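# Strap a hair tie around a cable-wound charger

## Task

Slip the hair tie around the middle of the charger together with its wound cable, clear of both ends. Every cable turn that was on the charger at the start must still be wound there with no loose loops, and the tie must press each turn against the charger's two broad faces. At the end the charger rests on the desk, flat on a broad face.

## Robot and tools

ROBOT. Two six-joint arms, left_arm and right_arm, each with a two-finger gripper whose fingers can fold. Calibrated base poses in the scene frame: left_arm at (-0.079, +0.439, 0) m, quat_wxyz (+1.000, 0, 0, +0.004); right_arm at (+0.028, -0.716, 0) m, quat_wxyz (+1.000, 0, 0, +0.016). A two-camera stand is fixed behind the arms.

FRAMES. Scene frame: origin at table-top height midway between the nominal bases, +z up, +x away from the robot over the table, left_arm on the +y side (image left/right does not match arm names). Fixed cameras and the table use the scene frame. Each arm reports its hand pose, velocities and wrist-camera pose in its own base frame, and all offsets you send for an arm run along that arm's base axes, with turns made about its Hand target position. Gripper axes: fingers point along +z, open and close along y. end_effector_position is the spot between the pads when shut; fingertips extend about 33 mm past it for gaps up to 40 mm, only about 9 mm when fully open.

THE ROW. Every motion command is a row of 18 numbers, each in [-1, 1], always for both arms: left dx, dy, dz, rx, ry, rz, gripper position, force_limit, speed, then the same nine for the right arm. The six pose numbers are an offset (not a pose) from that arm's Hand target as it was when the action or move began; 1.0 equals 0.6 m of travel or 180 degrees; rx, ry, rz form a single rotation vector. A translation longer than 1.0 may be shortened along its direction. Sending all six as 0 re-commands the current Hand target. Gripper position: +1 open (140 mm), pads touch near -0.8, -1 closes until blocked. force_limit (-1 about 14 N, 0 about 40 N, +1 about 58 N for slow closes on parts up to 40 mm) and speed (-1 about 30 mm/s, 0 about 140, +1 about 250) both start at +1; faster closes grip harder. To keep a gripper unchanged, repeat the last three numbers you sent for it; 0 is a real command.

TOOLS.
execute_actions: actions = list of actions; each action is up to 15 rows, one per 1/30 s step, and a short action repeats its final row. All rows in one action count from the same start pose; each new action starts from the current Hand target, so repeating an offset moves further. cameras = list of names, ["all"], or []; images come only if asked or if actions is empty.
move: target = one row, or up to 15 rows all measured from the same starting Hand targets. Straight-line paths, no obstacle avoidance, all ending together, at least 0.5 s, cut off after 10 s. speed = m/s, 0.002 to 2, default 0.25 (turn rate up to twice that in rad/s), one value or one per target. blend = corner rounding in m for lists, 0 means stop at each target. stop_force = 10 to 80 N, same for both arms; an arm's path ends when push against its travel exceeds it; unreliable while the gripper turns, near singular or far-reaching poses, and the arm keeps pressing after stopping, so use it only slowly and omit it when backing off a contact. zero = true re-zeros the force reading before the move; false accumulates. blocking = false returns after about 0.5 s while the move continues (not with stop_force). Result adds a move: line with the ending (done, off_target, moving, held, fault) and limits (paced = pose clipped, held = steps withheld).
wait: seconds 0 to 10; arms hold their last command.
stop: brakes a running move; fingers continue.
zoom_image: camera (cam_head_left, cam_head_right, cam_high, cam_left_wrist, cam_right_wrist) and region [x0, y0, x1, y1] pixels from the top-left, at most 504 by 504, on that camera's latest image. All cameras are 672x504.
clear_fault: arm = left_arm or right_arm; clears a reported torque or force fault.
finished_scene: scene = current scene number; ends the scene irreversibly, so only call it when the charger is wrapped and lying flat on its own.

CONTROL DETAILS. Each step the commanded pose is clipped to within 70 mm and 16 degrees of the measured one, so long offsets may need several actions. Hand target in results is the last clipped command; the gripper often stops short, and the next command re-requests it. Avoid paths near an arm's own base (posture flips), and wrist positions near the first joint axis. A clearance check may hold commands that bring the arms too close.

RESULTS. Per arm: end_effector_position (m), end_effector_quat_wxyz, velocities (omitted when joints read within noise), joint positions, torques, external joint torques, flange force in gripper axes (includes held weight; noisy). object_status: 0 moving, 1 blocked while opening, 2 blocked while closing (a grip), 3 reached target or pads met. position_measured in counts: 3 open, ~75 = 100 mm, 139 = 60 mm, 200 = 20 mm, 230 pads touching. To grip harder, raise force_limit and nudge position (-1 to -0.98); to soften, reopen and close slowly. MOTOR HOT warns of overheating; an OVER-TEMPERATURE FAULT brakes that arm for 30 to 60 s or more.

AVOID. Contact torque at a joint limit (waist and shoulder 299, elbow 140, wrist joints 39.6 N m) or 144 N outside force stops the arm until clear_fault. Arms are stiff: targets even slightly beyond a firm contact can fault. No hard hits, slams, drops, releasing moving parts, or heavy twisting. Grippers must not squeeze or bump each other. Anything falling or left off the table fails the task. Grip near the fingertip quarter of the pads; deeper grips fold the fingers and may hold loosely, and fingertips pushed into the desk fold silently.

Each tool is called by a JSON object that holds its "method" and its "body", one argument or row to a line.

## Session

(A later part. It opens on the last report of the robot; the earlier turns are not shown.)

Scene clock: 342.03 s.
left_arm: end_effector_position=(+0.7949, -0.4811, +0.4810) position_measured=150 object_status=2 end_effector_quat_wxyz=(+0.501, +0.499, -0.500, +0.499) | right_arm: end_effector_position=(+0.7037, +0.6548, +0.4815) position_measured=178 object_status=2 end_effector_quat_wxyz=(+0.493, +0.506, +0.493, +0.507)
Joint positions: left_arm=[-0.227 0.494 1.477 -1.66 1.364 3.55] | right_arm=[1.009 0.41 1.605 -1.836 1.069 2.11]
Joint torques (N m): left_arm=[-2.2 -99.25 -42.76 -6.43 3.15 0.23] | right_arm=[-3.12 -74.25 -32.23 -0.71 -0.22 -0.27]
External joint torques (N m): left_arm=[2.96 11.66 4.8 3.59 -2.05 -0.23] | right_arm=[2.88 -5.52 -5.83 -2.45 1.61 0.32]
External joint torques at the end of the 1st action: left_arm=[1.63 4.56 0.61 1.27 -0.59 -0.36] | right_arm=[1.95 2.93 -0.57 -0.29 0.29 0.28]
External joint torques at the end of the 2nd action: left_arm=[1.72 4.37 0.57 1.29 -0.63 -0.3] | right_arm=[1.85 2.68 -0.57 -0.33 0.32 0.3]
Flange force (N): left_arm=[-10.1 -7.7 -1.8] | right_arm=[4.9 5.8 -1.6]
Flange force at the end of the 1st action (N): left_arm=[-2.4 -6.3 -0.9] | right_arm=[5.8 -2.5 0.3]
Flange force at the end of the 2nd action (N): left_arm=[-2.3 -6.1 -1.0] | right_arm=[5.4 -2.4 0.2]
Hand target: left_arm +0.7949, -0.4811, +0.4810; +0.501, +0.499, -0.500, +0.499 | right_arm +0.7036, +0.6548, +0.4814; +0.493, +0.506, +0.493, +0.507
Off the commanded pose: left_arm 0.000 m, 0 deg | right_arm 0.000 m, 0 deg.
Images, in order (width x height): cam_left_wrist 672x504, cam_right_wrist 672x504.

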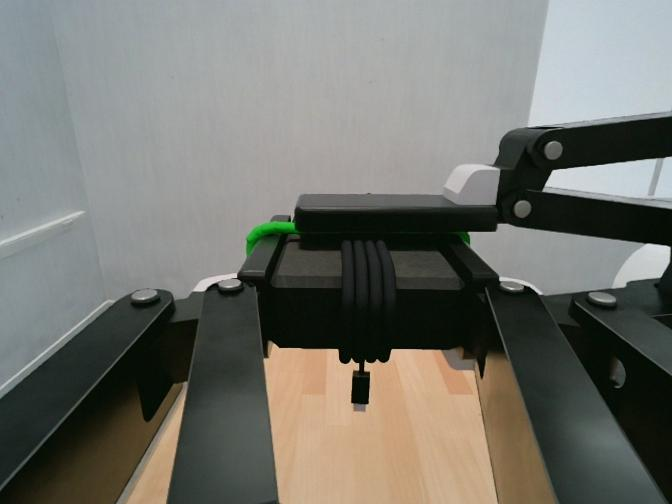

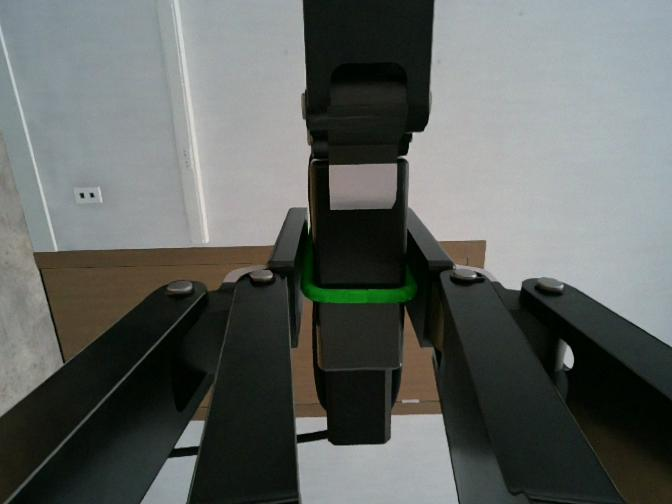

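{"method": "execute_actions", "body": {
  "actions": [
    [[0,0,0,0,0,0,-0.03,0.2,-1,0,0,0,0,0,0,-1,-0.2,-1]],
    [[0,0,0,0,0,0,-0.03,0.2,-1,0,0,0,0,0,0,-1,-0.2,-1]]
  ],
  "cameras": ["cam_right_wrist","cam_left_wrist"]
}}

{"method": "move", "body": {
  "target": [0,0.05,0,0,0,0,-0.03,0.2,-1,0,0,0,0,0,0,-1,-0.2,-1],
  "speed": 0.03,
  "cameras": ["cam_right_wrist","cam_left_wrist"]
}}

Scene clock: 346.57 s.
left_arm: end_effector_position=(+0.7949, -0.4811, +0.4810) position_measured=133 object_status=3 end_effector_quat_wxyz=(+0.501, +0.499, -0.500, +0.499) | right_arm: end_effector_position=(+0.7036, +0.6548, +0.4814) position_measured=178 object_status=2 end_effector_quat_wxyz=(+0.493, +0.506, +0.493, +0.507)
Joint positions: left_arm=[-0.227 0.494 1.477 -1.66 1.364 3.55] | right_arm=[1.009 0.41 1.605 -1.836 1.069 2.11]
Joint torques (N m): left_arm=[-1.13 -92.02 -38.12 -3.92 1.93 0.16] | right_arm=[-3.21 -82.55 -37.56 -2.87 1.45 -0.3]
External joint torques (N m): left_arm=[0.59 4.64 0.19 1.03 -0.82 -0.16] | right_arm=[3.43 2.92 -0.45 -0.27 -0.09 0.34]
External joint torques at the end of the 1st action: left_arm=[1.37 4.63 0.43 1.15 -0.9 -0.22] | right_arm=[2.95 2.68 -0.63 -0.37 -0.01 0.32]
Flange force (N): left_arm=[-2.4 -6.8 0.9] | right_arm=[6.4 -2.6 -1.1]
Flange force at the end of the 1st action (N): left_arm=[-2.5 -6.5 -0.1] | right_arm=[6.1 -2.3 -0.6]
Hand target: left_arm +0.7949, -0.4811, +0.4810; +0.501, +0.499, -0.500, +0.499 | right_arm +0.7036, +0.6548, +0.4814; +0.493, +0.506, +0.493, +0.507
Off the commanded pose: left_arm 0.000 m, 0 deg | right_arm 0.000 m, 0 deg.
Images, in order (width x height): cam_left_wrist 672x504, cam_right_wrist 672x504.

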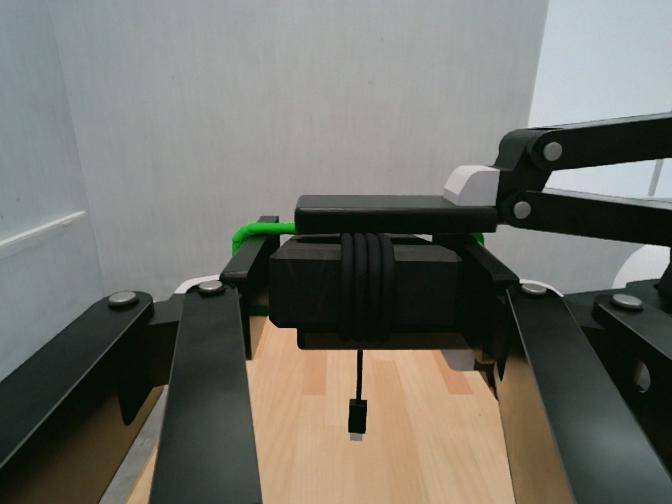

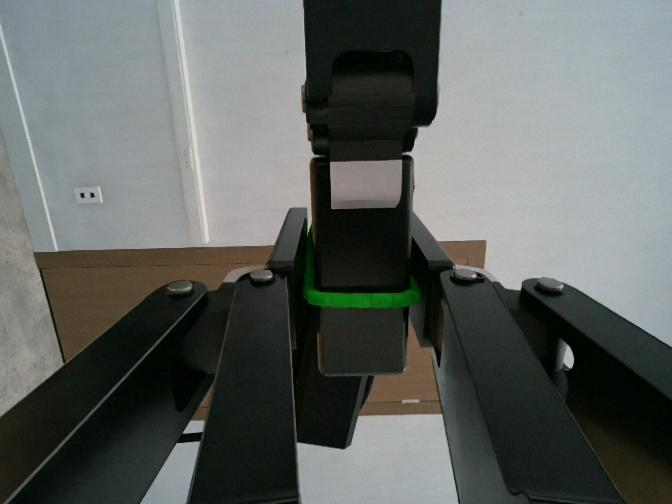

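Scene clock: 347.80 s.
left_arm: end_effector_position=(+0.7949, -0.4511, +0.4811) position_measured=133 object_status=3 end_effector_quat_wxyz=(+0.501, +0.499, -0.500, +0.499) | right_arm: end_effector_position=(+0.7036, +0.6548, +0.4814) position_measured=178 object_status=2 end_effector_quat_wxyz=(+0.493, +0.506, +0.493, +0.507)
Joint positions: left_arm=[-0.191 0.486 1.489 -1.646 1.398 3.552] | right_arm=[1.009 0.41 1.605 -1.836 1.069 2.11]
Joint torques (N m): left_arm=[1.85 -89.3 -37.12 -3.41 1.63 0.31] | right_arm=[-5.53 -85.32 -37.95 -2.76 2.8 -0.31]
External joint torques (N m): left_arm=[-2.24 3.06 -0.55 0.58 -0.52 -0.31] | right_arm=[5.32 5.71 -0.04 -0.4 -1.43 0.36]
Flange force (N): left_arm=[-0.7 -5.6 3.9] | right_arm=[9.7 -4.6 -0.2]
Hand target: left_arm +0.7949, -0.4511, +0.4810; +0.501, +0.499, -0.500, +0.499 | right_arm +0.7036, +0.6548, +0.4814; +0.493, +0.506, +0.493, +0.507
Off the commanded pose: left_arm 0.000 m, 0 deg | right_arm 0.000 m, 0 deg.
move: done
Images, in order (width x height): cam_left_wrist 672x504, cam_right_wrist 672x504.

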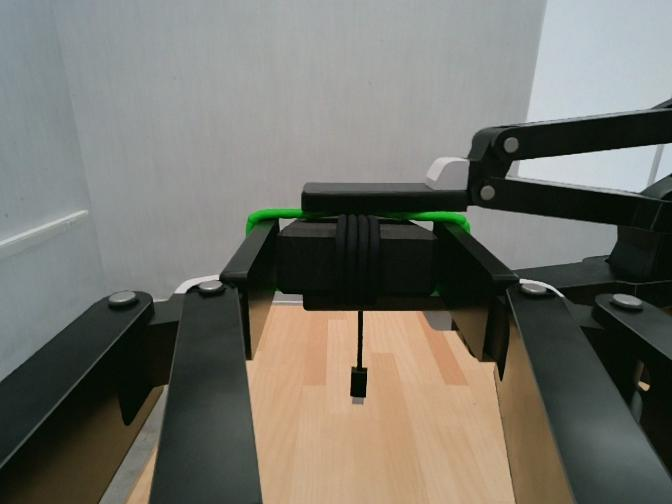

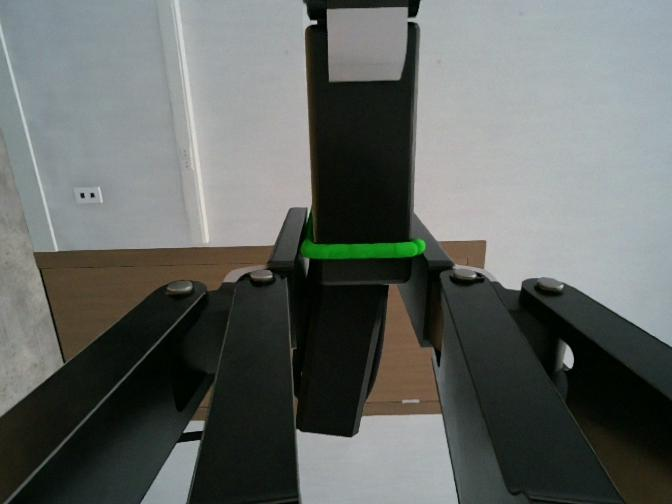

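{"method": "move", "body": {
  "target": [0,0.04,0,0,0,0,-0.03,0.2,-1,0,0,0,0,0,0,-1,-0.2,-1],
  "speed": 0.03,
  "cameras": ["cam_right_wrist","cam_left_wrist"]
}}

{"method": "move", "body": {
  "target": [0,0.1,0,0,0,0,-0.03,0.2,-1,0,0,0,0,0,0,-1,-0.2,-1],
  "speed": 0.06,
  "cameras": ["cam_right_wrist","cam_left_wrist"]
}}

Scene clock: 355.10 s.
left_arm: end_effector_position=(+0.7949, -0.4271, +0.4810) position_measured=132 object_status=3 end_effector_quat_wxyz=(+0.501, +0.499, -0.500, +0.499) | right_arm: end_effector_position=(+0.7037, +0.6548, +0.4814) position_measured=178 object_status=2 end_effector_quat_wxyz=(+0.493, +0.506, +0.493, +0.507)
Joint positions: left_arm=[-0.161 0.481 1.496 -1.635 1.425 3.553] | right_arm=[1.009 0.41 1.605 -1.836 1.069 2.11]
Joint torques (N m): left_arm=[-1.28 -87.26 -36.34 -2.98 1.32 0.32] | right_arm=[-2.25 -85.41 -39.59 -3.78 1.68 -0.28]
External joint torques (N m): left_arm=[1.51 1.28 -1.23 0.22 -0.21 -0.32] | right_arm=[2.1 5.77 1.51 0.62 -0.31 0.33]
Flange force (N): left_arm=[0.9 -5.3 -1.2] | right_arm=[5.8 -5.5 0.2]
Hand target: left_arm +0.7949, -0.4271, +0.4810; +0.501, +0.499, -0.500, +0.499 | right_arm +0.7036, +0.6548, +0.4814; +0.493, +0.506, +0.493, +0.507
Off the commanded pose: left_arm 0.000 m, 0 deg | right_arm 0.000 m, 0 deg.
move: done
Images, in order (width x height): cam_left_wrist 672x504, cam_right_wrist 672x504.

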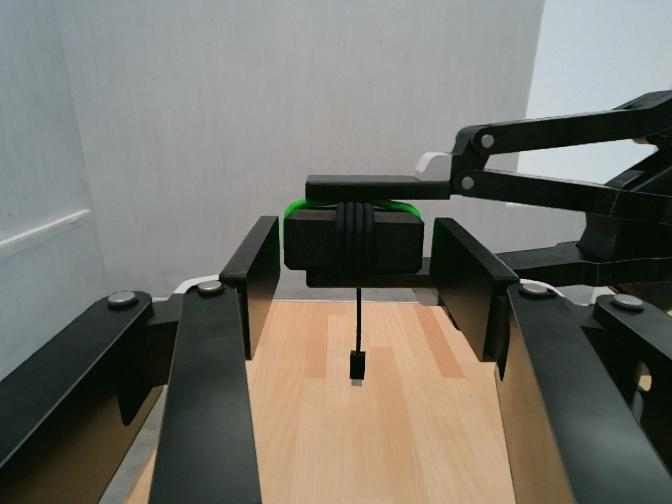

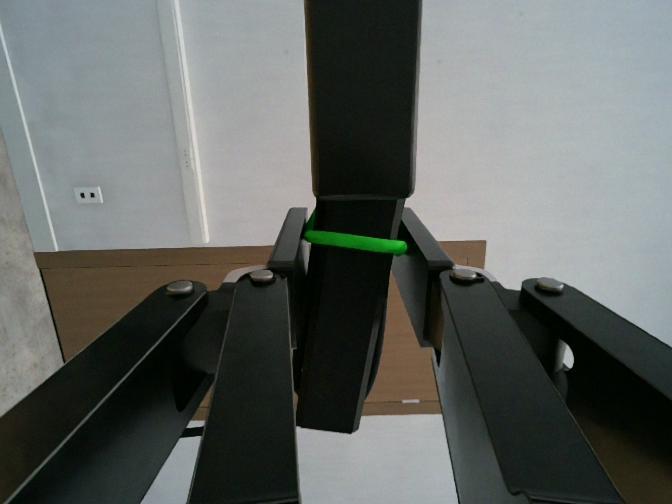

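Scene clock: 356.37 s.
left_arm: end_effector_position=(+0.7949, -0.3672, +0.4811) position_measured=132 object_status=3 end_effector_quat_wxyz=(+0.501, +0.499, -0.500, +0.499) | right_arm: end_effector_position=(+0.7037, +0.6548, +0.4814) position_measured=178 object_status=2 end_effector_quat_wxyz=(+0.493, +0.506, +0.493, +0.507)
Joint positions: left_arm=[-0.087 0.474 1.507 -1.605 1.493 3.553] | right_arm=[1.009 0.41 1.605 -1.836 1.069 2.11]
Joint torques (N m): left_arm=[-1.19 -86.39 -36.05 -2.89 1.37 0.3] | right_arm=[-2.15 -85.36 -39.71 -3.78 1.68 -0.27]
External joint torques (N m): left_arm=[1.37 1.62 -1.18 0.22 -0.26 -0.3] | right_arm=[2.15 5.13 1.56 0.62 -0.29 0.32]
Flange force (N): left_arm=[0.6 -5.5 -1.3] | right_arm=[5.0 -5.1 -0.4]
Hand target: left_arm +0.7949, -0.3671, +0.4810; +0.501, +0.499, -0.500, +0.499 | right_arm +0.7036, +0.6548, +0.4814; +0.493, +0.506, +0.493, +0.507
Off the commanded pose: left_arm 0.000 m, 0 deg | right_arm 0.000 m, 0 deg.
move: done
Images, in order (width x height): cam_left_wrist 672x504, cam_right_wrist 672x504.

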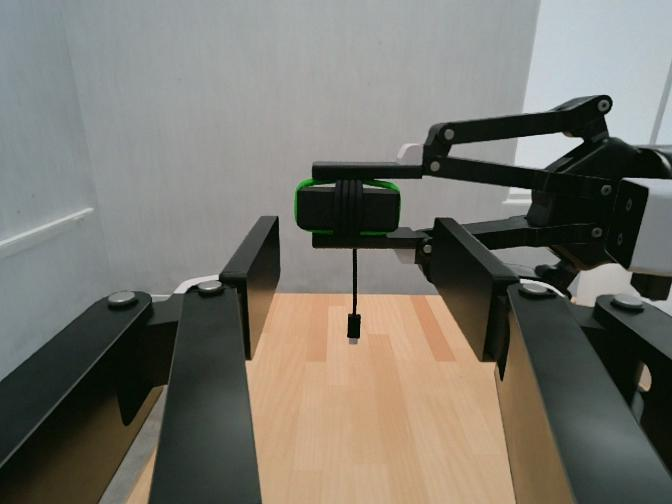

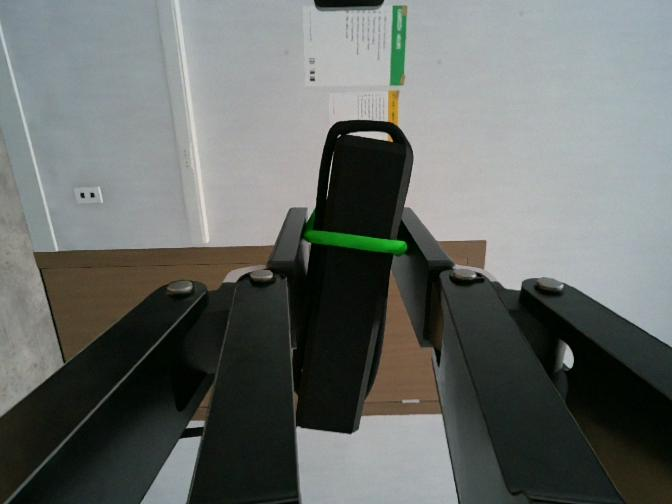

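{"method": "move", "body": {
  "target": [
    [0,0,0,0,0,0,-0.03,0.2,-1,0,0,0,-0.042,0,0,-1,-0.2,-1],
    [0,0.1,0,0,0,0,-0.03,0.2,-1,0,0,-0.349,-0.042,0,0,-1,-0.2,-1],
    [-0.0025,0.02,-0.1,0.5,0,0,-0.03,0.2,-1,0,0,-0.349,-0.042,0,0,-1,-0.2,-1],
    [-0.0025,-0.16,-0.14,0.5,0,0,-0.03,0.2,-1,0,0,-0.349,-0.042,0,0,-1,-0.2,-1]
  ],
  "speed": [0.1,0.2,0.3,0.2],
  "blend": [0.01,0.02,0.02,0],
  "cameras": ["cam_right_wrist","cam_left_wrist","cam_head_left"]
}}

Scene clock: 374.83 s.
left_arm: end_effector_position=(+0.7934, -0.4631, +0.3971) position_measured=132 object_status=3 end_effector_quat_wxyz=(+0.001, +0.707, -0.707, -0.001) | right_arm: end_effector_position=(+0.7036, +0.6548, +0.2720) position_measured=178 object_status=2 end_effector_quat_wxyz=(+0.526, +0.473, +0.525, +0.473)
Joint positions: left_arm=[-0.565 0.629 0.806 -0.001 1.708 2.576] | right_arm=[1.009 0.604 1.741 -1.986 1.181 2.324]
Joint torques (N m): left_arm=[-0.56 -103.73 -40.54 4.23 0.21 0.34] | right_arm=[-1.97 -94.73 -30.43 -3.37 2.73 -0.3]
External joint torques (N m): left_arm=[0.86 0.37 -1.38 0.04 -0.24 -0.34] | right_arm=[1.93 6.07 1.43 0.44 -0.6 0.35]
Flange force (N): left_arm=[2.3 -5.1 -2.8] | right_arm=[5.5 -6.8 0.0]
Hand target: left_arm +0.7934, -0.4631, +0.3970; +0.001, +0.707, -0.707, -0.001 | right_arm +0.7036, +0.6548, +0.2720; +0.526, +0.473, +0.525, +0.473
Off the commanded pose: left_arm 0.000 m, 0 deg | right_arm 0.000 m, 0 deg.
move: done
Images, in order (width x height): cam_head_left 672x504, cam_left_wrist 672x504, cam_right_wrist 672x504.

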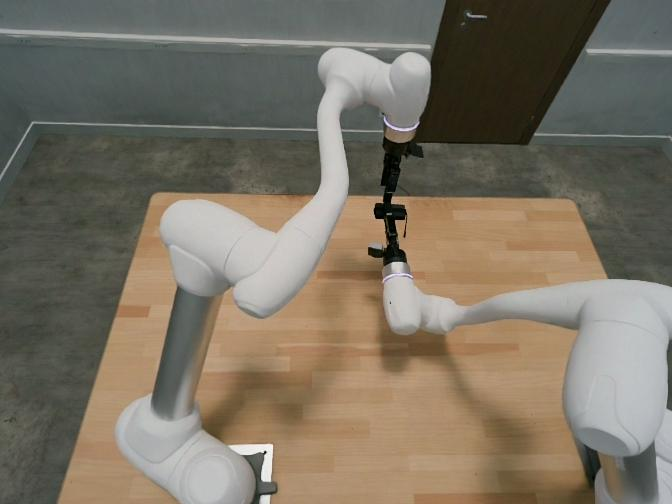

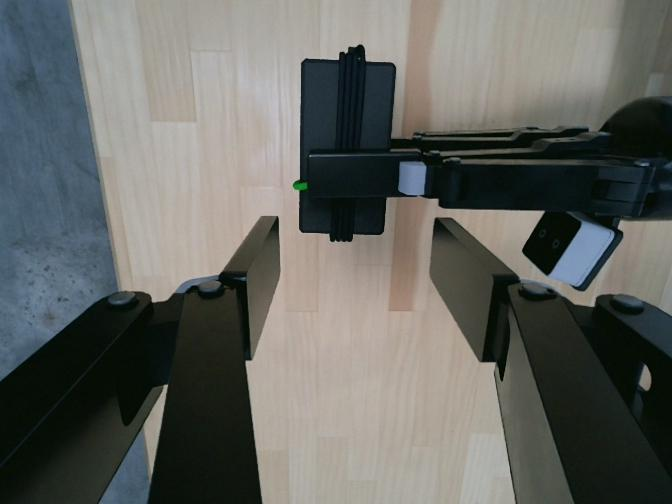

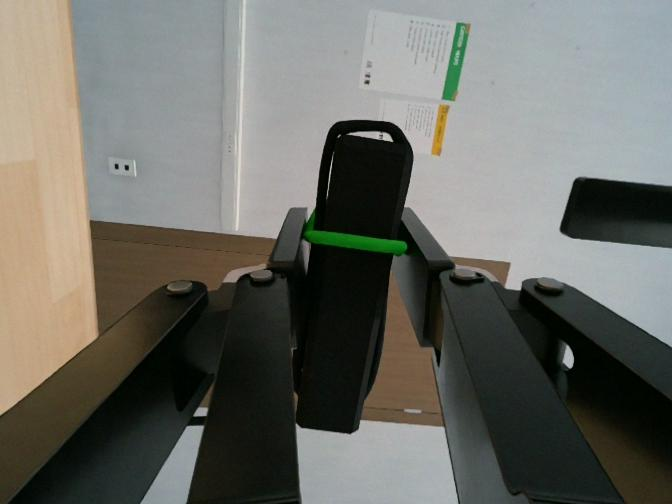

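{"method": "move", "body": {
  "target": [0.005,-0.12,-0.06,0,0,0,-0.03,0.2,-1,0,0,0,0,0,0,-1,-0.2,-1],
  "speed": 0.15,
  "cameras": ["cam_left_wrist","cam_head_left","cam_head_right"]
}}

Scene clock: 386.63 s.
left_arm: end_effector_position=(+0.7964, -0.5351, +0.3611) position_measured=132 object_status=3 end_effector_quat_wxyz=(+0.001, +0.707, -0.707, -0.001) | right_arm: end_effector_position=(+0.7036, +0.6548, +0.2720) position_measured=178 object_status=2 end_effector_quat_wxyz=(+0.526, +0.473, +0.525, +0.473)
Joint positions: left_arm=[-0.627 0.712 0.73 -0.002 1.701 2.514] | right_arm=[1.009 0.604 1.741 -1.986 1.181 2.324]
Joint torques (N m): left_arm=[-1.59 -110.6 -40.57 4.24 0.19 0.33] | right_arm=[-2.15 -94.74 -30.48 -3.38 2.73 -0.29]
External joint torques (N m): left_arm=[1.92 0.67 -1.32 0.03 -0.22 -0.33] | right_arm=[1.87 6.7 1.55 0.45 -0.62 0.33]
Flange force (N): left_arm=[2.4 -6.5 -2.9] | right_arm=[6.0 -7.5 0.3]
Hand target: left_arm +0.7964, -0.5351, +0.3610; +0.001, +0.707, -0.707, -0.001 | right_arm +0.7036, +0.6548, +0.2720; +0.526, +0.473, +0.525, +0.473
Off the commanded pose: left_arm 0.000 m, 0 deg | right_arm 0.000 m, 0 deg.
move: done
Images, in order (width x height): cam_head_left 672x504, cam_head_right 672x504, cam_left_wrist 672x504.

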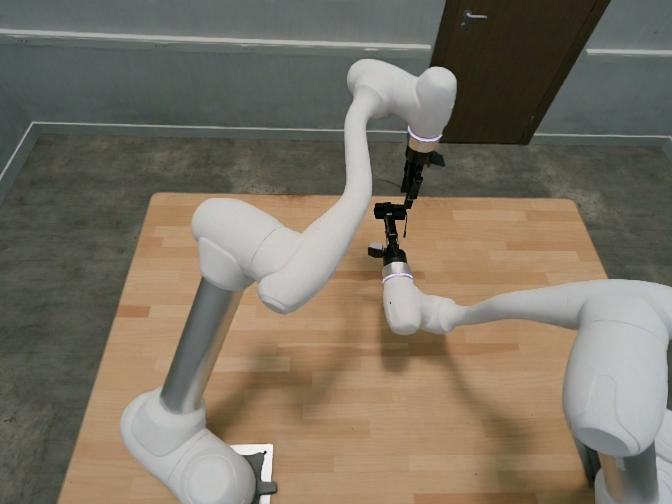

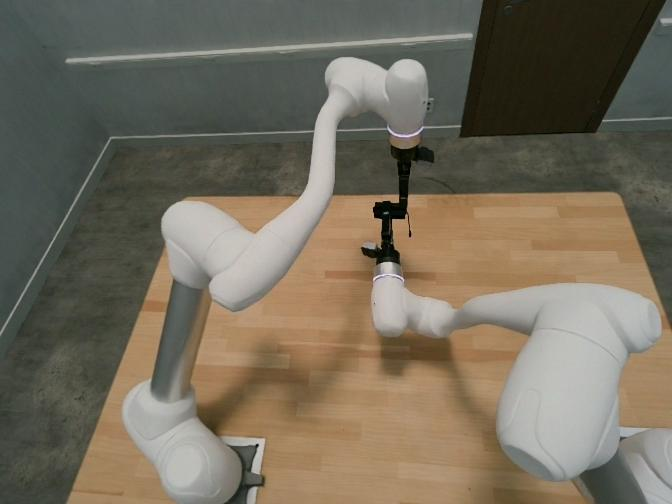

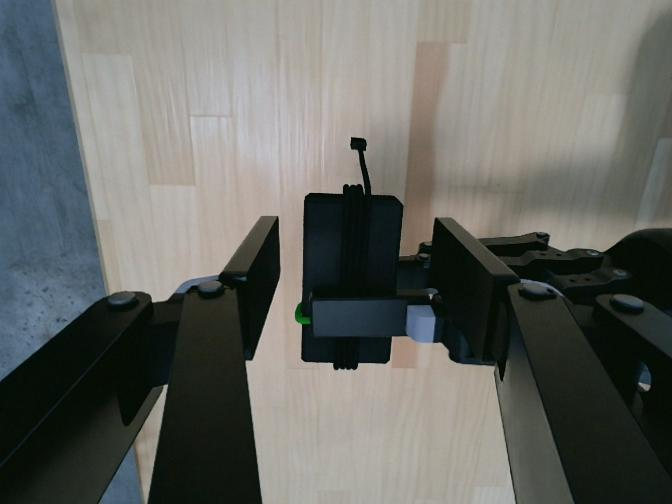

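{"method": "move", "body": {
  "target": [0.0015,0,-0.1185,0,0,-0.011,-0.03,0.2,-1,0,0,0,0,0,0,-1,-0.2,-1],
  "speed": 0.08,
  "cameras": ["cam_left_wrist"]
}}

{"method": "execute_actions", "body": {
  "actions": [
    [[0,0,0,0,0,0,-1,0,-1,0,0,0,0,0,0,-1,-0.2,-1]],
    [[0,0,0,0,0,0,-1,0,-1,0,0,0,0,0,0,-1,-0.2,-1]]
  ],
  "cameras": ["cam_left_wrist","cam_right_wrist"]
}}

Scene clock: 395.93 s.
left_arm: end_effector_position=(+0.7973, -0.5351, +0.2900) position_measured=132 object_status=3 end_effector_quat_wxyz=(+0.001, +0.695, -0.719, -0.001) | right_arm: end_effector_position=(+0.7036, +0.6548, +0.2720) position_measured=178 object_status=2 end_effector_quat_wxyz=(+0.526, +0.473, +0.525, +0.473)
Joint positions: left_arm=[-0.627 0.704 0.872 -0.001 1.568 2.549] | right_arm=[1.009 0.604 1.741 -1.986 1.181 2.324]
Joint torques (N m): left_arm=[-1.59 -110.83 -40.99 4.25 0.23 0.32] | right_arm=[-2.04 -94.84 -30.52 -3.34 2.73 -0.25]
External joint torques (N m): left_arm=[1.77 1 -1.33 0.06 -0.26 -0.32] | right_arm=[2.28 6.44 1.43 0.41 -0.62 0.3]
Flange force (N): left_arm=[2.2 -6.4 -1.9] | right_arm=[6.2 -7.1 -0.2]
Hand target: left_arm +0.7973, -0.5351, +0.2899; +0.001, +0.695, -0.719, -0.001 | right_arm +0.7036, +0.6548, +0.2720; +0.526, +0.473, +0.525, +0.473
Off the commanded pose: left_arm 0.000 m, 0 deg | right_arm 0.000 m, 0 deg.
move: done
Images, in order (width x height): cam_left_wrist 672x504.

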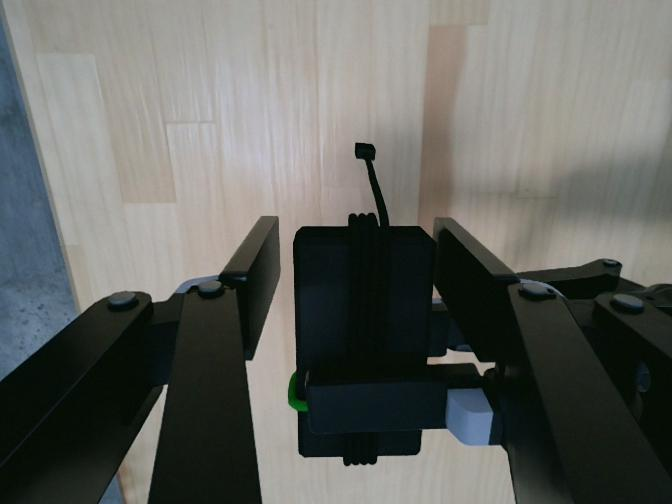

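Scene clock: 397.13 s.
left_arm: end_effector_position=(+0.7973, -0.5351, +0.2900) position_measured=150 object_status=2 end_effector_quat_wxyz=(+0.001, +0.695, -0.719, -0.001) | right_arm: end_effector_position=(+0.7037, +0.6548, +0.2720) position_measured=178 object_status=2 end_effector_quat_wxyz=(+0.526, +0.473, +0.525, +0.473)
Joint positions: left_arm=[-0.627 0.704 0.872 -0.001 1.568 2.549] | right_arm=[1.009 0.604 1.741 -1.986 1.181 2.324]
Joint torques (N m): left_arm=[1 -108.76 -40.34 5.12 -0.37 0.44] | right_arm=[-1.14 -97.43 -30.89 -3.57 3.63 -0.35]
External joint torques (N m): left_arm=[-0.95 -1.45 -2.11 -0.79 0.34 -0.44] | right_arm=[1.31 8.72 1.69 0.62 -1.51 0.39]
External joint torques at the end of the 1st action: left_arm=[-0.37 -0.75 -1.55 -0.72 0.35 -0.43] | right_arm=[1.03 7.35 1.32 0.52 -1.18 0.37]
Flange force (N): left_arm=[3.9 -3.5 -4.4] | right_arm=[7.5 -9.2 2.6]
Flange force at the end of the 1st action (N): left_arm=[3.1 -3.4 -3.4] | right_arm=[6.5 -7.8 2.3]
Hand target: left_arm +0.7973, -0.5351, +0.2899; +0.001, +0.695, -0.719, -0.001 | right_arm +0.7036, +0.6548, +0.2720; +0.526, +0.473, +0.525, +0.473
Off the commanded pose: left_arm 0.000 m, 0 deg | right_arm 0.000 m, 0 deg.
Images, in order (width x height): cam_left_wrist 672x504, cam_right_wrist 672x504.

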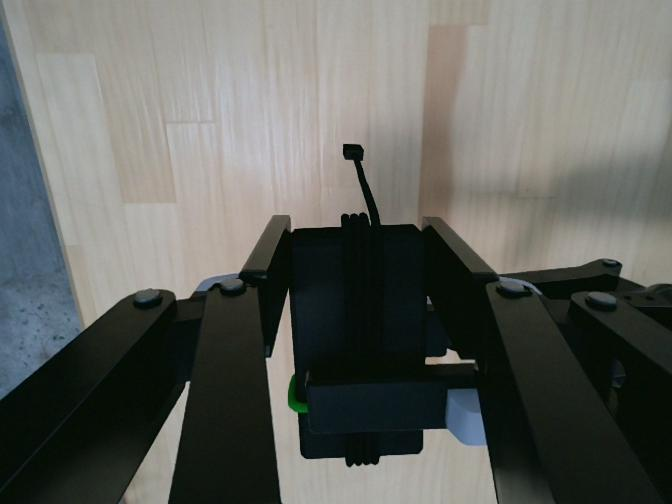

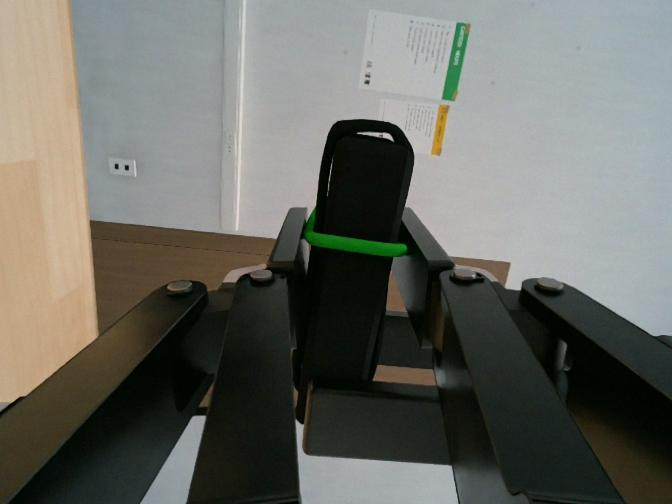

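{"method": "execute_actions", "body": {
  "actions": [
    [[0,0,0,0,0,0,-0.98,0.5,-1,0,0,0,0,0,0,-1,-0.2,-1]],
    [[0,0,0,0,0,0,-0.98,0.5,-1,0,0,0,0,0,0,0.1,-1,-1]],
    [[0,0,0,0,0,0,-0.98,0.5,-1,0,0,0,0,0,0,0.1,-1,-1]]
  ],
  "cameras": ["cam_left_wrist","cam_right_wrist"]
}}

{"method": "move", "body": {
  "target": [
    [0,0,0,0,0,0,-0.98,0.5,-1,-0.08,0,0,0,0,0,0.1,-1,-1],
    [0,0,0,0,0,0,-0.98,0.5,-1,-0.35,0,0.1,0,0,0,0.1,-1,-1]
  ],
  "speed": [0.06,0.25],
  "blend": [0.01,0],
  "cameras": ["cam_left_wrist","cam_right_wrist","cam_head_left"]
}}

Scene clock: 403.97 s.
left_arm: end_effector_position=(+0.7974, -0.5351, +0.2899) position_measured=150 object_status=2 end_effector_quat_wxyz=(+0.001, +0.695, -0.719, -0.001) | right_arm: end_effector_position=(+0.7037, +0.6548, +0.2720) position_measured=117 object_status=0 end_effector_quat_wxyz=(+0.526, +0.473, +0.525, +0.473)
Joint positions: left_arm=[-0.627 0.704 0.872 -0.001 1.568 2.549] | right_arm=[1.009 0.604 1.741 -1.986 1.181 2.324]
Joint torques (N m): left_arm=[-1.29 -114.23 -42.72 4.38 0.28 0.29] | right_arm=[-2.19 -91.23 -28.65 -2.65 1.87 -0.25]
External joint torques (N m): left_arm=[1.66 4.89 0.59 -0.09 -0.32 -0.29] | right_arm=[2.5 2.69 -0.45 -0.28 0.23 0.3]
External joint torques at the end of the 1st action: left_arm=[-0.6 -2.25 -2.35 -0.87 0.3 -0.41] | right_arm=[1.25 9.33 2.25 0.74 -1.71 0.41]
External joint torques at the end of the 2nd action: left_arm=[0.84 4.67 0.57 -0.02 -0.29 -0.28] | right_arm=[1.81 3.4 -0.26 -0.27 0.28 0.3]
Flange force (N): left_arm=[2.9 -7.3 1.6] | right_arm=[5.2 -3.1 -0.8]
Flange force at the end of the 1st action (N): left_arm=[3.1 -3.0 -4.7] | right_arm=[7.2 -9.9 2.5]
Flange force at the end of the 2nd action (N): left_arm=[3.4 -6.6 1.6] | right_arm=[5.1 -4.1 0.1]
Hand target: left_arm +0.7973, -0.5351, +0.2899; +0.001, +0.695, -0.719, -0.001 | right_arm +0.7036, +0.6548, +0.2720; +0.526, +0.473, +0.525, +0.473
Off the commanded pose: left_arm 0.000 m, 0 deg | right_arm 0.000 m, 0 deg.
Images, in order (width x height): cam_left_wrist 672x504, cam_right_wrist 672x504.

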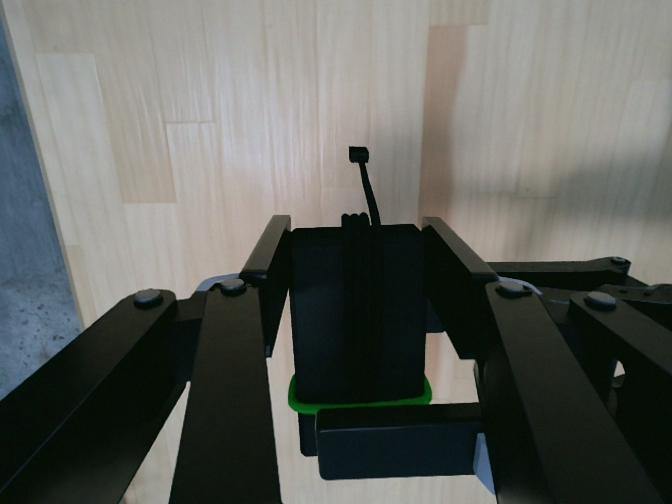

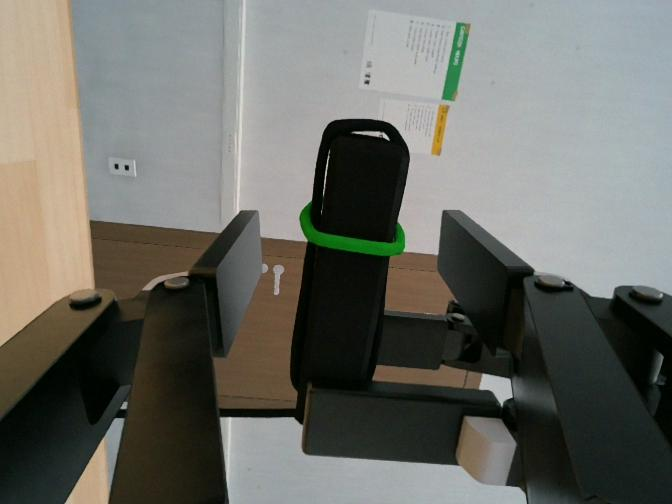

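Scene clock: 405.80 s.
left_arm: end_effector_position=(+0.7973, -0.5351, +0.2899) position_measured=150 object_status=2 end_effector_quat_wxyz=(+0.001, +0.695, -0.719, -0.001) | right_arm: end_effector_position=(+0.4937, +0.6548, +0.3320) position_measured=117 object_status=3 end_effector_quat_wxyz=(+0.526, +0.473, +0.525, +0.473)
Joint positions: left_arm=[-0.627 0.704 0.872 -0.001 1.568 2.549] | right_arm=[1.278 0.441 1.881 -1.774 1.359 2.238]
Joint torques (N m): left_arm=[-1.46 -114.11 -42.77 4.36 0.32 0.28] | right_arm=[-2.5 -75.53 -28.54 -2.37 1.68 -0.25]
External joint torques (N m): left_arm=[2.3 3.98 0.39 -0.03 -0.35 -0.28] | right_arm=[2.7 1.85 -0.38 -0.21 0.27 0.3]
Flange force (N): left_arm=[1.7 -6.6 1.3] | right_arm=[4.1 -2.2 -3.2]
Hand target: left_arm +0.7973, -0.5351, +0.2899; +0.001, +0.695, -0.719, -0.001 | right_arm +0.4936, +0.6548, +0.3320; +0.526, +0.473, +0.525, +0.473
Off the commanded pose: left_arm 0.000 m, 0 deg | right_arm 0.000 m, 0 deg.
move: done
Images, in order (width x height): cam_head_left 672x504, cam_left_wrist 672x504, cam_right_wrist 672x504.

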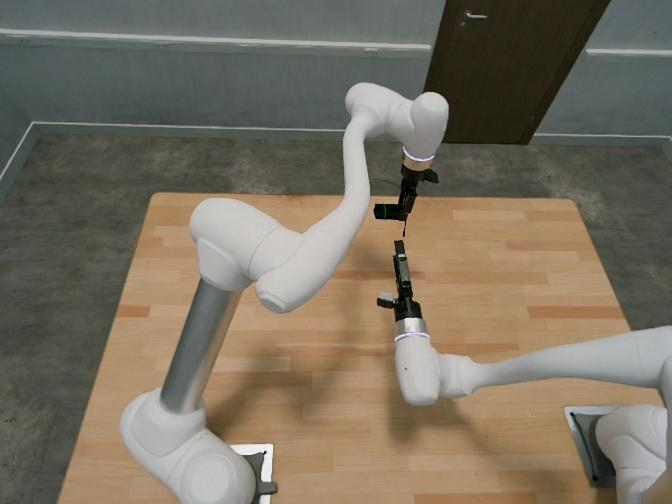

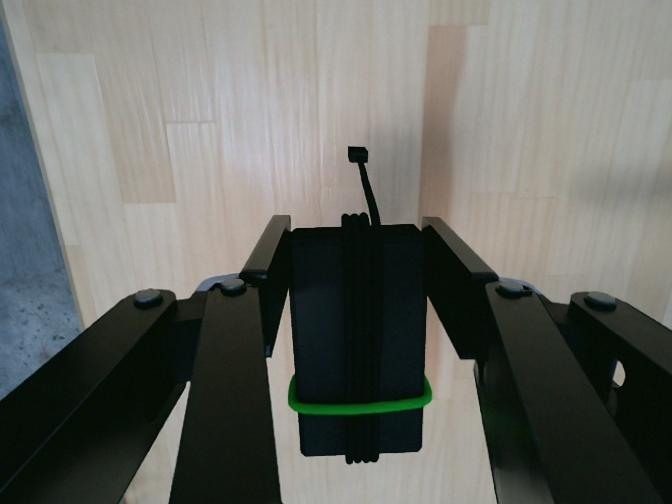

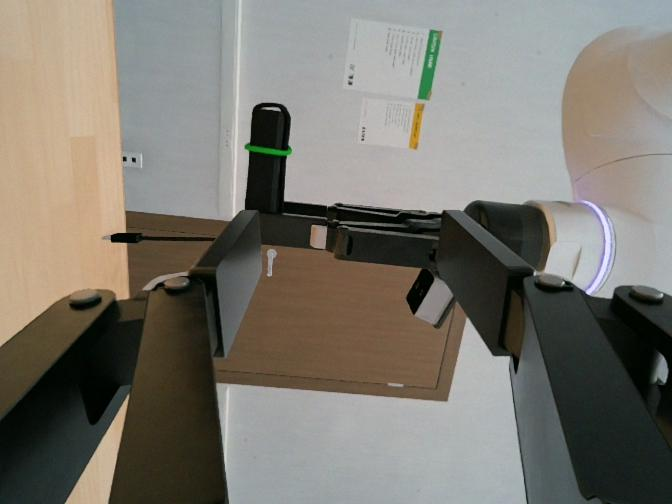

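{"method": "move", "body": {
  "target": [
    [0,0,-0.2167,0,0,0,-0.98,0.5,-1,-0.2,0,0.05,0,0,0,0.1,-1,-1],
    [0,0.18,-0.403,0,0,0,-0.98,0.5,-1,-0.2,0,0.05,0,0,0,0.1,-1,-1]
  ],
  "speed": [0.2,0.1],
  "blend": [0.02,0],
  "cameras": ["cam_left_wrist","cam_right_wrist","cam_head_left"]
}}

{"method": "move", "body": {
  "target": [0,0.03,-0.03,0,0,0,-0.98,0.5,-1,0,0,0,0,0,0,0.1,-1,-1],
  "speed": 0.02,
  "stop_force": 10,
  "cameras": ["cam_left_wrist"]
}}

Scene clock: 414.90 s.
left_arm: end_effector_position=(+0.7974, -0.4272, +0.0483) position_measured=150 object_status=2 end_effector_quat_wxyz=(+0.001, +0.695, -0.719, -0.001) | right_arm: end_effector_position=(+0.3736, +0.6548, +0.3620) position_measured=117 object_status=3 end_effector_quat_wxyz=(+0.526, +0.473, +0.525, +0.473)
Joint positions: left_arm=[-0.529 0.704 1.318 -0.001 1.121 2.647] | right_arm=[1.455 0.384 1.9 -1.647 1.484 2.182]
Joint torques (N m): left_arm=[-1.25 -109.35 -38.1 3.92 0.3 0.31] | right_arm=[-2.12 -70.73 -29.21 -1.98 1.57 -0.24]
External joint torques (N m): left_arm=[0.87 3.87 0.08 -0.07 -0.32 -0.31] | right_arm=[2.2 1.82 -0.36 -0.36 0.26 0.29]
Flange force (N): left_arm=[1.8 -5.0 3.3] | right_arm=[3.4 -2.0 -3.1]
Hand target: left_arm +0.7973, -0.4271, +0.0481; +0.001, +0.695, -0.719, -0.001 | right_arm +0.3736, +0.6548, +0.3620; +0.526, +0.473, +0.525, +0.473
Off the commanded pose: left_arm 0.000 m, 0 deg | right_arm 0.000 m, 0 deg.
move: done
Images, in order (width x height): cam_head_left 672x504, cam_left_wrist 672x504, cam_right_wrist 672x504.

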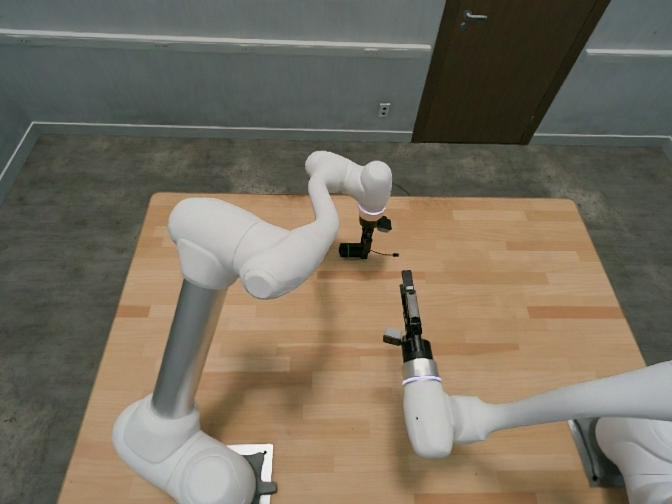

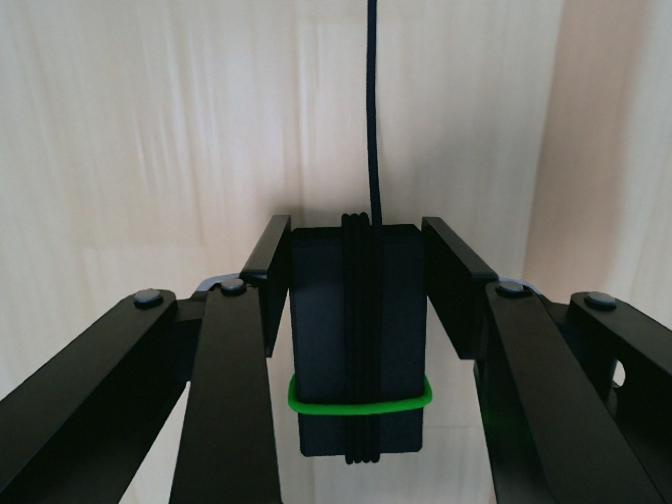

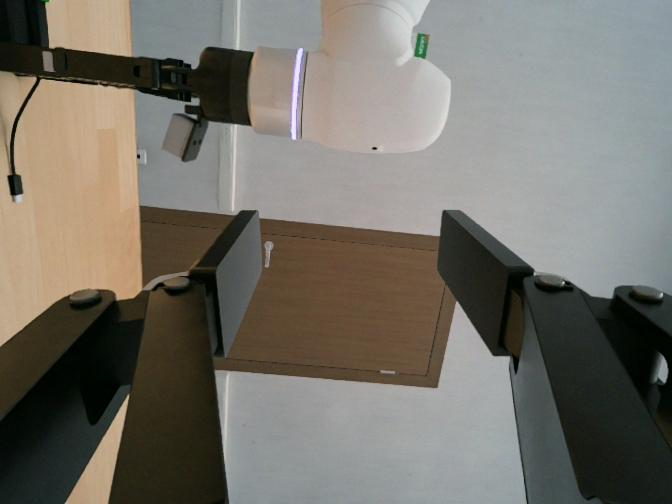

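Scene clock: 416.17 s.
left_arm: end_effector_position=(+0.7975, -0.4175, +0.0386) position_measured=150 object_status=2 end_effector_quat_wxyz=(+0.001, +0.695, -0.719, -0.001) | right_arm: end_effector_position=(+0.3736, +0.6548, +0.3620) position_measured=117 object_status=3 end_effector_quat_wxyz=(+0.526, +0.473, +0.525, +0.473)
Joint positions: left_arm=[-0.52 0.705 1.337 -0.001 1.101 2.656] | right_arm=[1.455 0.384 1.9 -1.647 1.484 2.182]
Joint torques (N m): left_arm=[3.29 -92.23 -27.65 5.24 0.72 0.4] | right_arm=[-2.04 -70.88 -29.22 -2.05 1.57 -0.26]
External joint torques (N m): left_arm=[-3.34 -13.29 -10.15 -1.41 -0.75 -0.4] | right_arm=[2.04 2.09 -0.33 -0.29 0.26 0.31]
Flange force (N): left_arm=[6.5 -3.9 -15.5] | right_arm=[3.7 -2.4 -2.9]
Hand target: left_arm +0.7975, -0.4175, +0.0386; +0.001, +0.695, -0.719, +0.000 (not the last commanded pose) | right_arm +0.3736, +0.6548, +0.3620; +0.526, +0.473, +0.525, +0.473
Off the commanded pose: left_arm 0.012 m, 0 deg | right_arm 0.000 m, 0 deg.
move: contact (left_arm)
Images, in order (width x height): cam_left_wrist 672x504.

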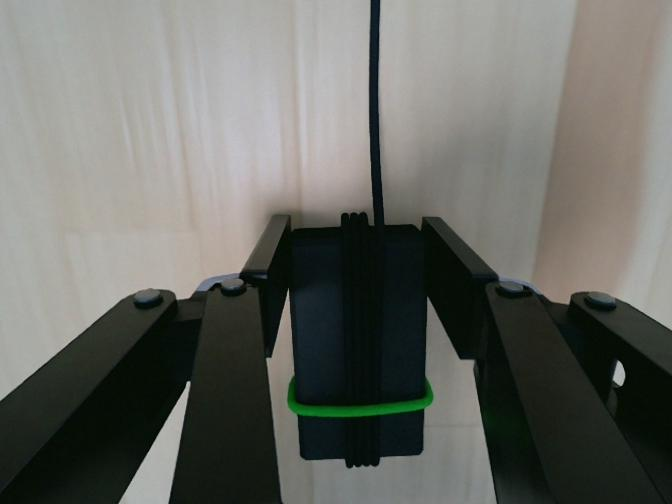

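Beautiful, the tail trails straight. Open slowly, then lift.

{"method": "execute_actions", "body": {
  "actions": [
    [[0,0,0,0,0,0,-0.05,-0.5,-1,0,0,0,0,0,0,0.1,-1,-1]],
    [[0,0,0,0,0,0,-0.05,-0.5,-1,0,0,0,0,0,0,0.1,-1,-1]]
  ]
}}

{"method": "move", "body": {
  "target": [
    [0,0,0.1,0,0,0,-0.05,-0.5,-1,0,0,0,0,0,0,0.1,-1,-1],
    [0,0.06,0.2,0,0,0,-0.05,-0.5,-1,0,0,0,0,0,0,0.1,-1,-1]
  ],
  "speed": [0.05,0.2],
  "blend": [0.01,0],
  "cameras": ["cam_left_wrist","cam_head_left"]
}}

{"method": "zoom_image", "body": {
  "camera": "cam_left_wrist",
  "region": [250, 30, 450, 330]
}}

Scene clock: 422.97 s.
left_arm: end_effector_position=(+0.7975, -0.4175, +0.0386) position_measured=135 object_status=3 end_effector_quat_wxyz=(+0.001, +0.695, -0.719, -0.001) | right_arm: end_effector_position=(+0.3736, +0.6548, +0.3620) position_measured=117 object_status=3 end_effector_quat_wxyz=(+0.526, +0.473, +0.525, +0.473)
Joint positions: left_arm=[-0.52 0.705 1.337 -0.001 1.101 2.656] | right_arm=[1.455 0.384 1.9 -1.647 1.484 2.182]
Joint torques (N m): left_arm=[-1.6 -106.41 -36.43 3.75 0.23 0.32] | right_arm=[-1.87 -71.04 -29.27 -2.05 1.56 -0.22]
External joint torques (N m): left_arm=[1.99 1.04 -1.26 0.08 -0.26 -0.32] | right_arm=[1.93 2.34 -0.29 -0.27 0.26 0.26]
External joint torques at the end of the 1st action: left_arm=[1.97 1.18 -1.18 0.1 -0.22 -0.32] | right_arm=[2.07 1.88 -0.4 -0.31 0.27 0.3]
Flange force (N): left_arm=[0.3 -5.0 0.3] | right_arm=[4.0 -2.6 -2.7]
Flange force at the end of the 1st action (N): left_arm=[0.4 -5.0 0.4] | right_arm=[3.6 -2.1 -2.9]
Hand target: left_arm +0.7975, -0.4175, +0.0386; +0.001, +0.695, -0.719, +0.000 | right_arm +0.3736, +0.6548, +0.3620; +0.526, +0.473, +0.525, +0.473
Off the commanded pose: left_arm 0.000 m, 0 deg | right_arm 0.000 m, 0 deg.

Scene clock: 424.83 s.
left_arm: end_effector_position=(+0.7975, -0.3815, +0.1586) position_measured=135 object_status=3 end_effector_quat_wxyz=(+0.001, +0.695, -0.719, -0.001) | right_arm: end_effector_position=(+0.3736, +0.6548, +0.3620) position_measured=117 object_status=3 end_effector_quat_wxyz=(+0.526, +0.473, +0.525, +0.473)
Joint positions: left_arm=[-0.485 0.604 1.28 -0.001 1.26 2.691] | right_arm=[1.455 0.384 1.9 -1.647 1.484 2.182]
Joint torques (N m): left_arm=[-1.44 -100.58 -38.78 4.06 0.22 0.31] | right_arm=[-2.15 -70.87 -29.23 -2.02 1.6 -0.24]
External joint torques (N m): left_arm=[2.17 0.84 -1.51 0.05 -0.25 -0.31] | right_arm=[2.14 2.48 -0.23 -0.32 0.22 0.28]
Flange force (N): left_arm=[0.1 -5.6 -0.7] | right_arm=[4.1 -2.8 -2.9]
Hand target: left_arm +0.7975, -0.3815, +0.1586; +0.001, +0.695, -0.719, +0.000 | right_arm +0.3736, +0.6548, +0.3620; +0.526, +0.473, +0.525, +0.473
Off the commanded pose: left_arm 0.000 m, 0 deg | right_arm 0.000 m, 0 deg.
move: done
Images, in order (width x height): cam_head_left 672x504, cam_left_wrist 672x504.

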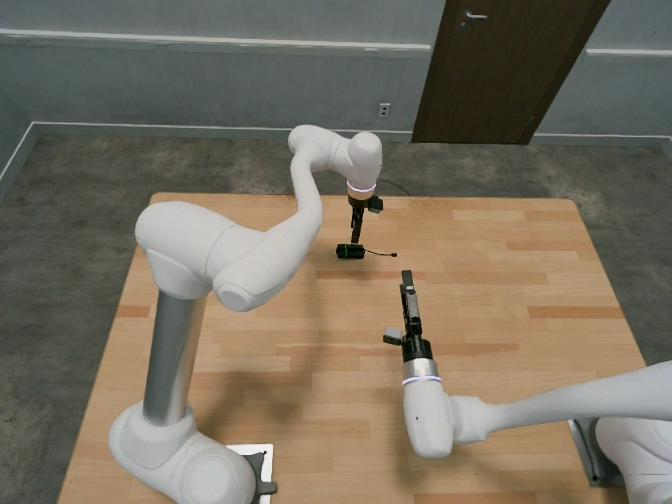

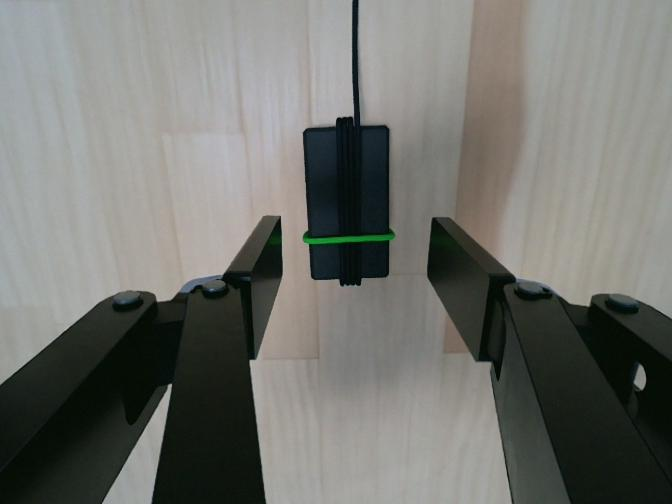

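Scaled by 1.680.

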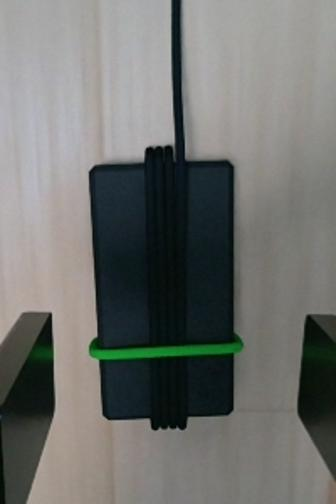

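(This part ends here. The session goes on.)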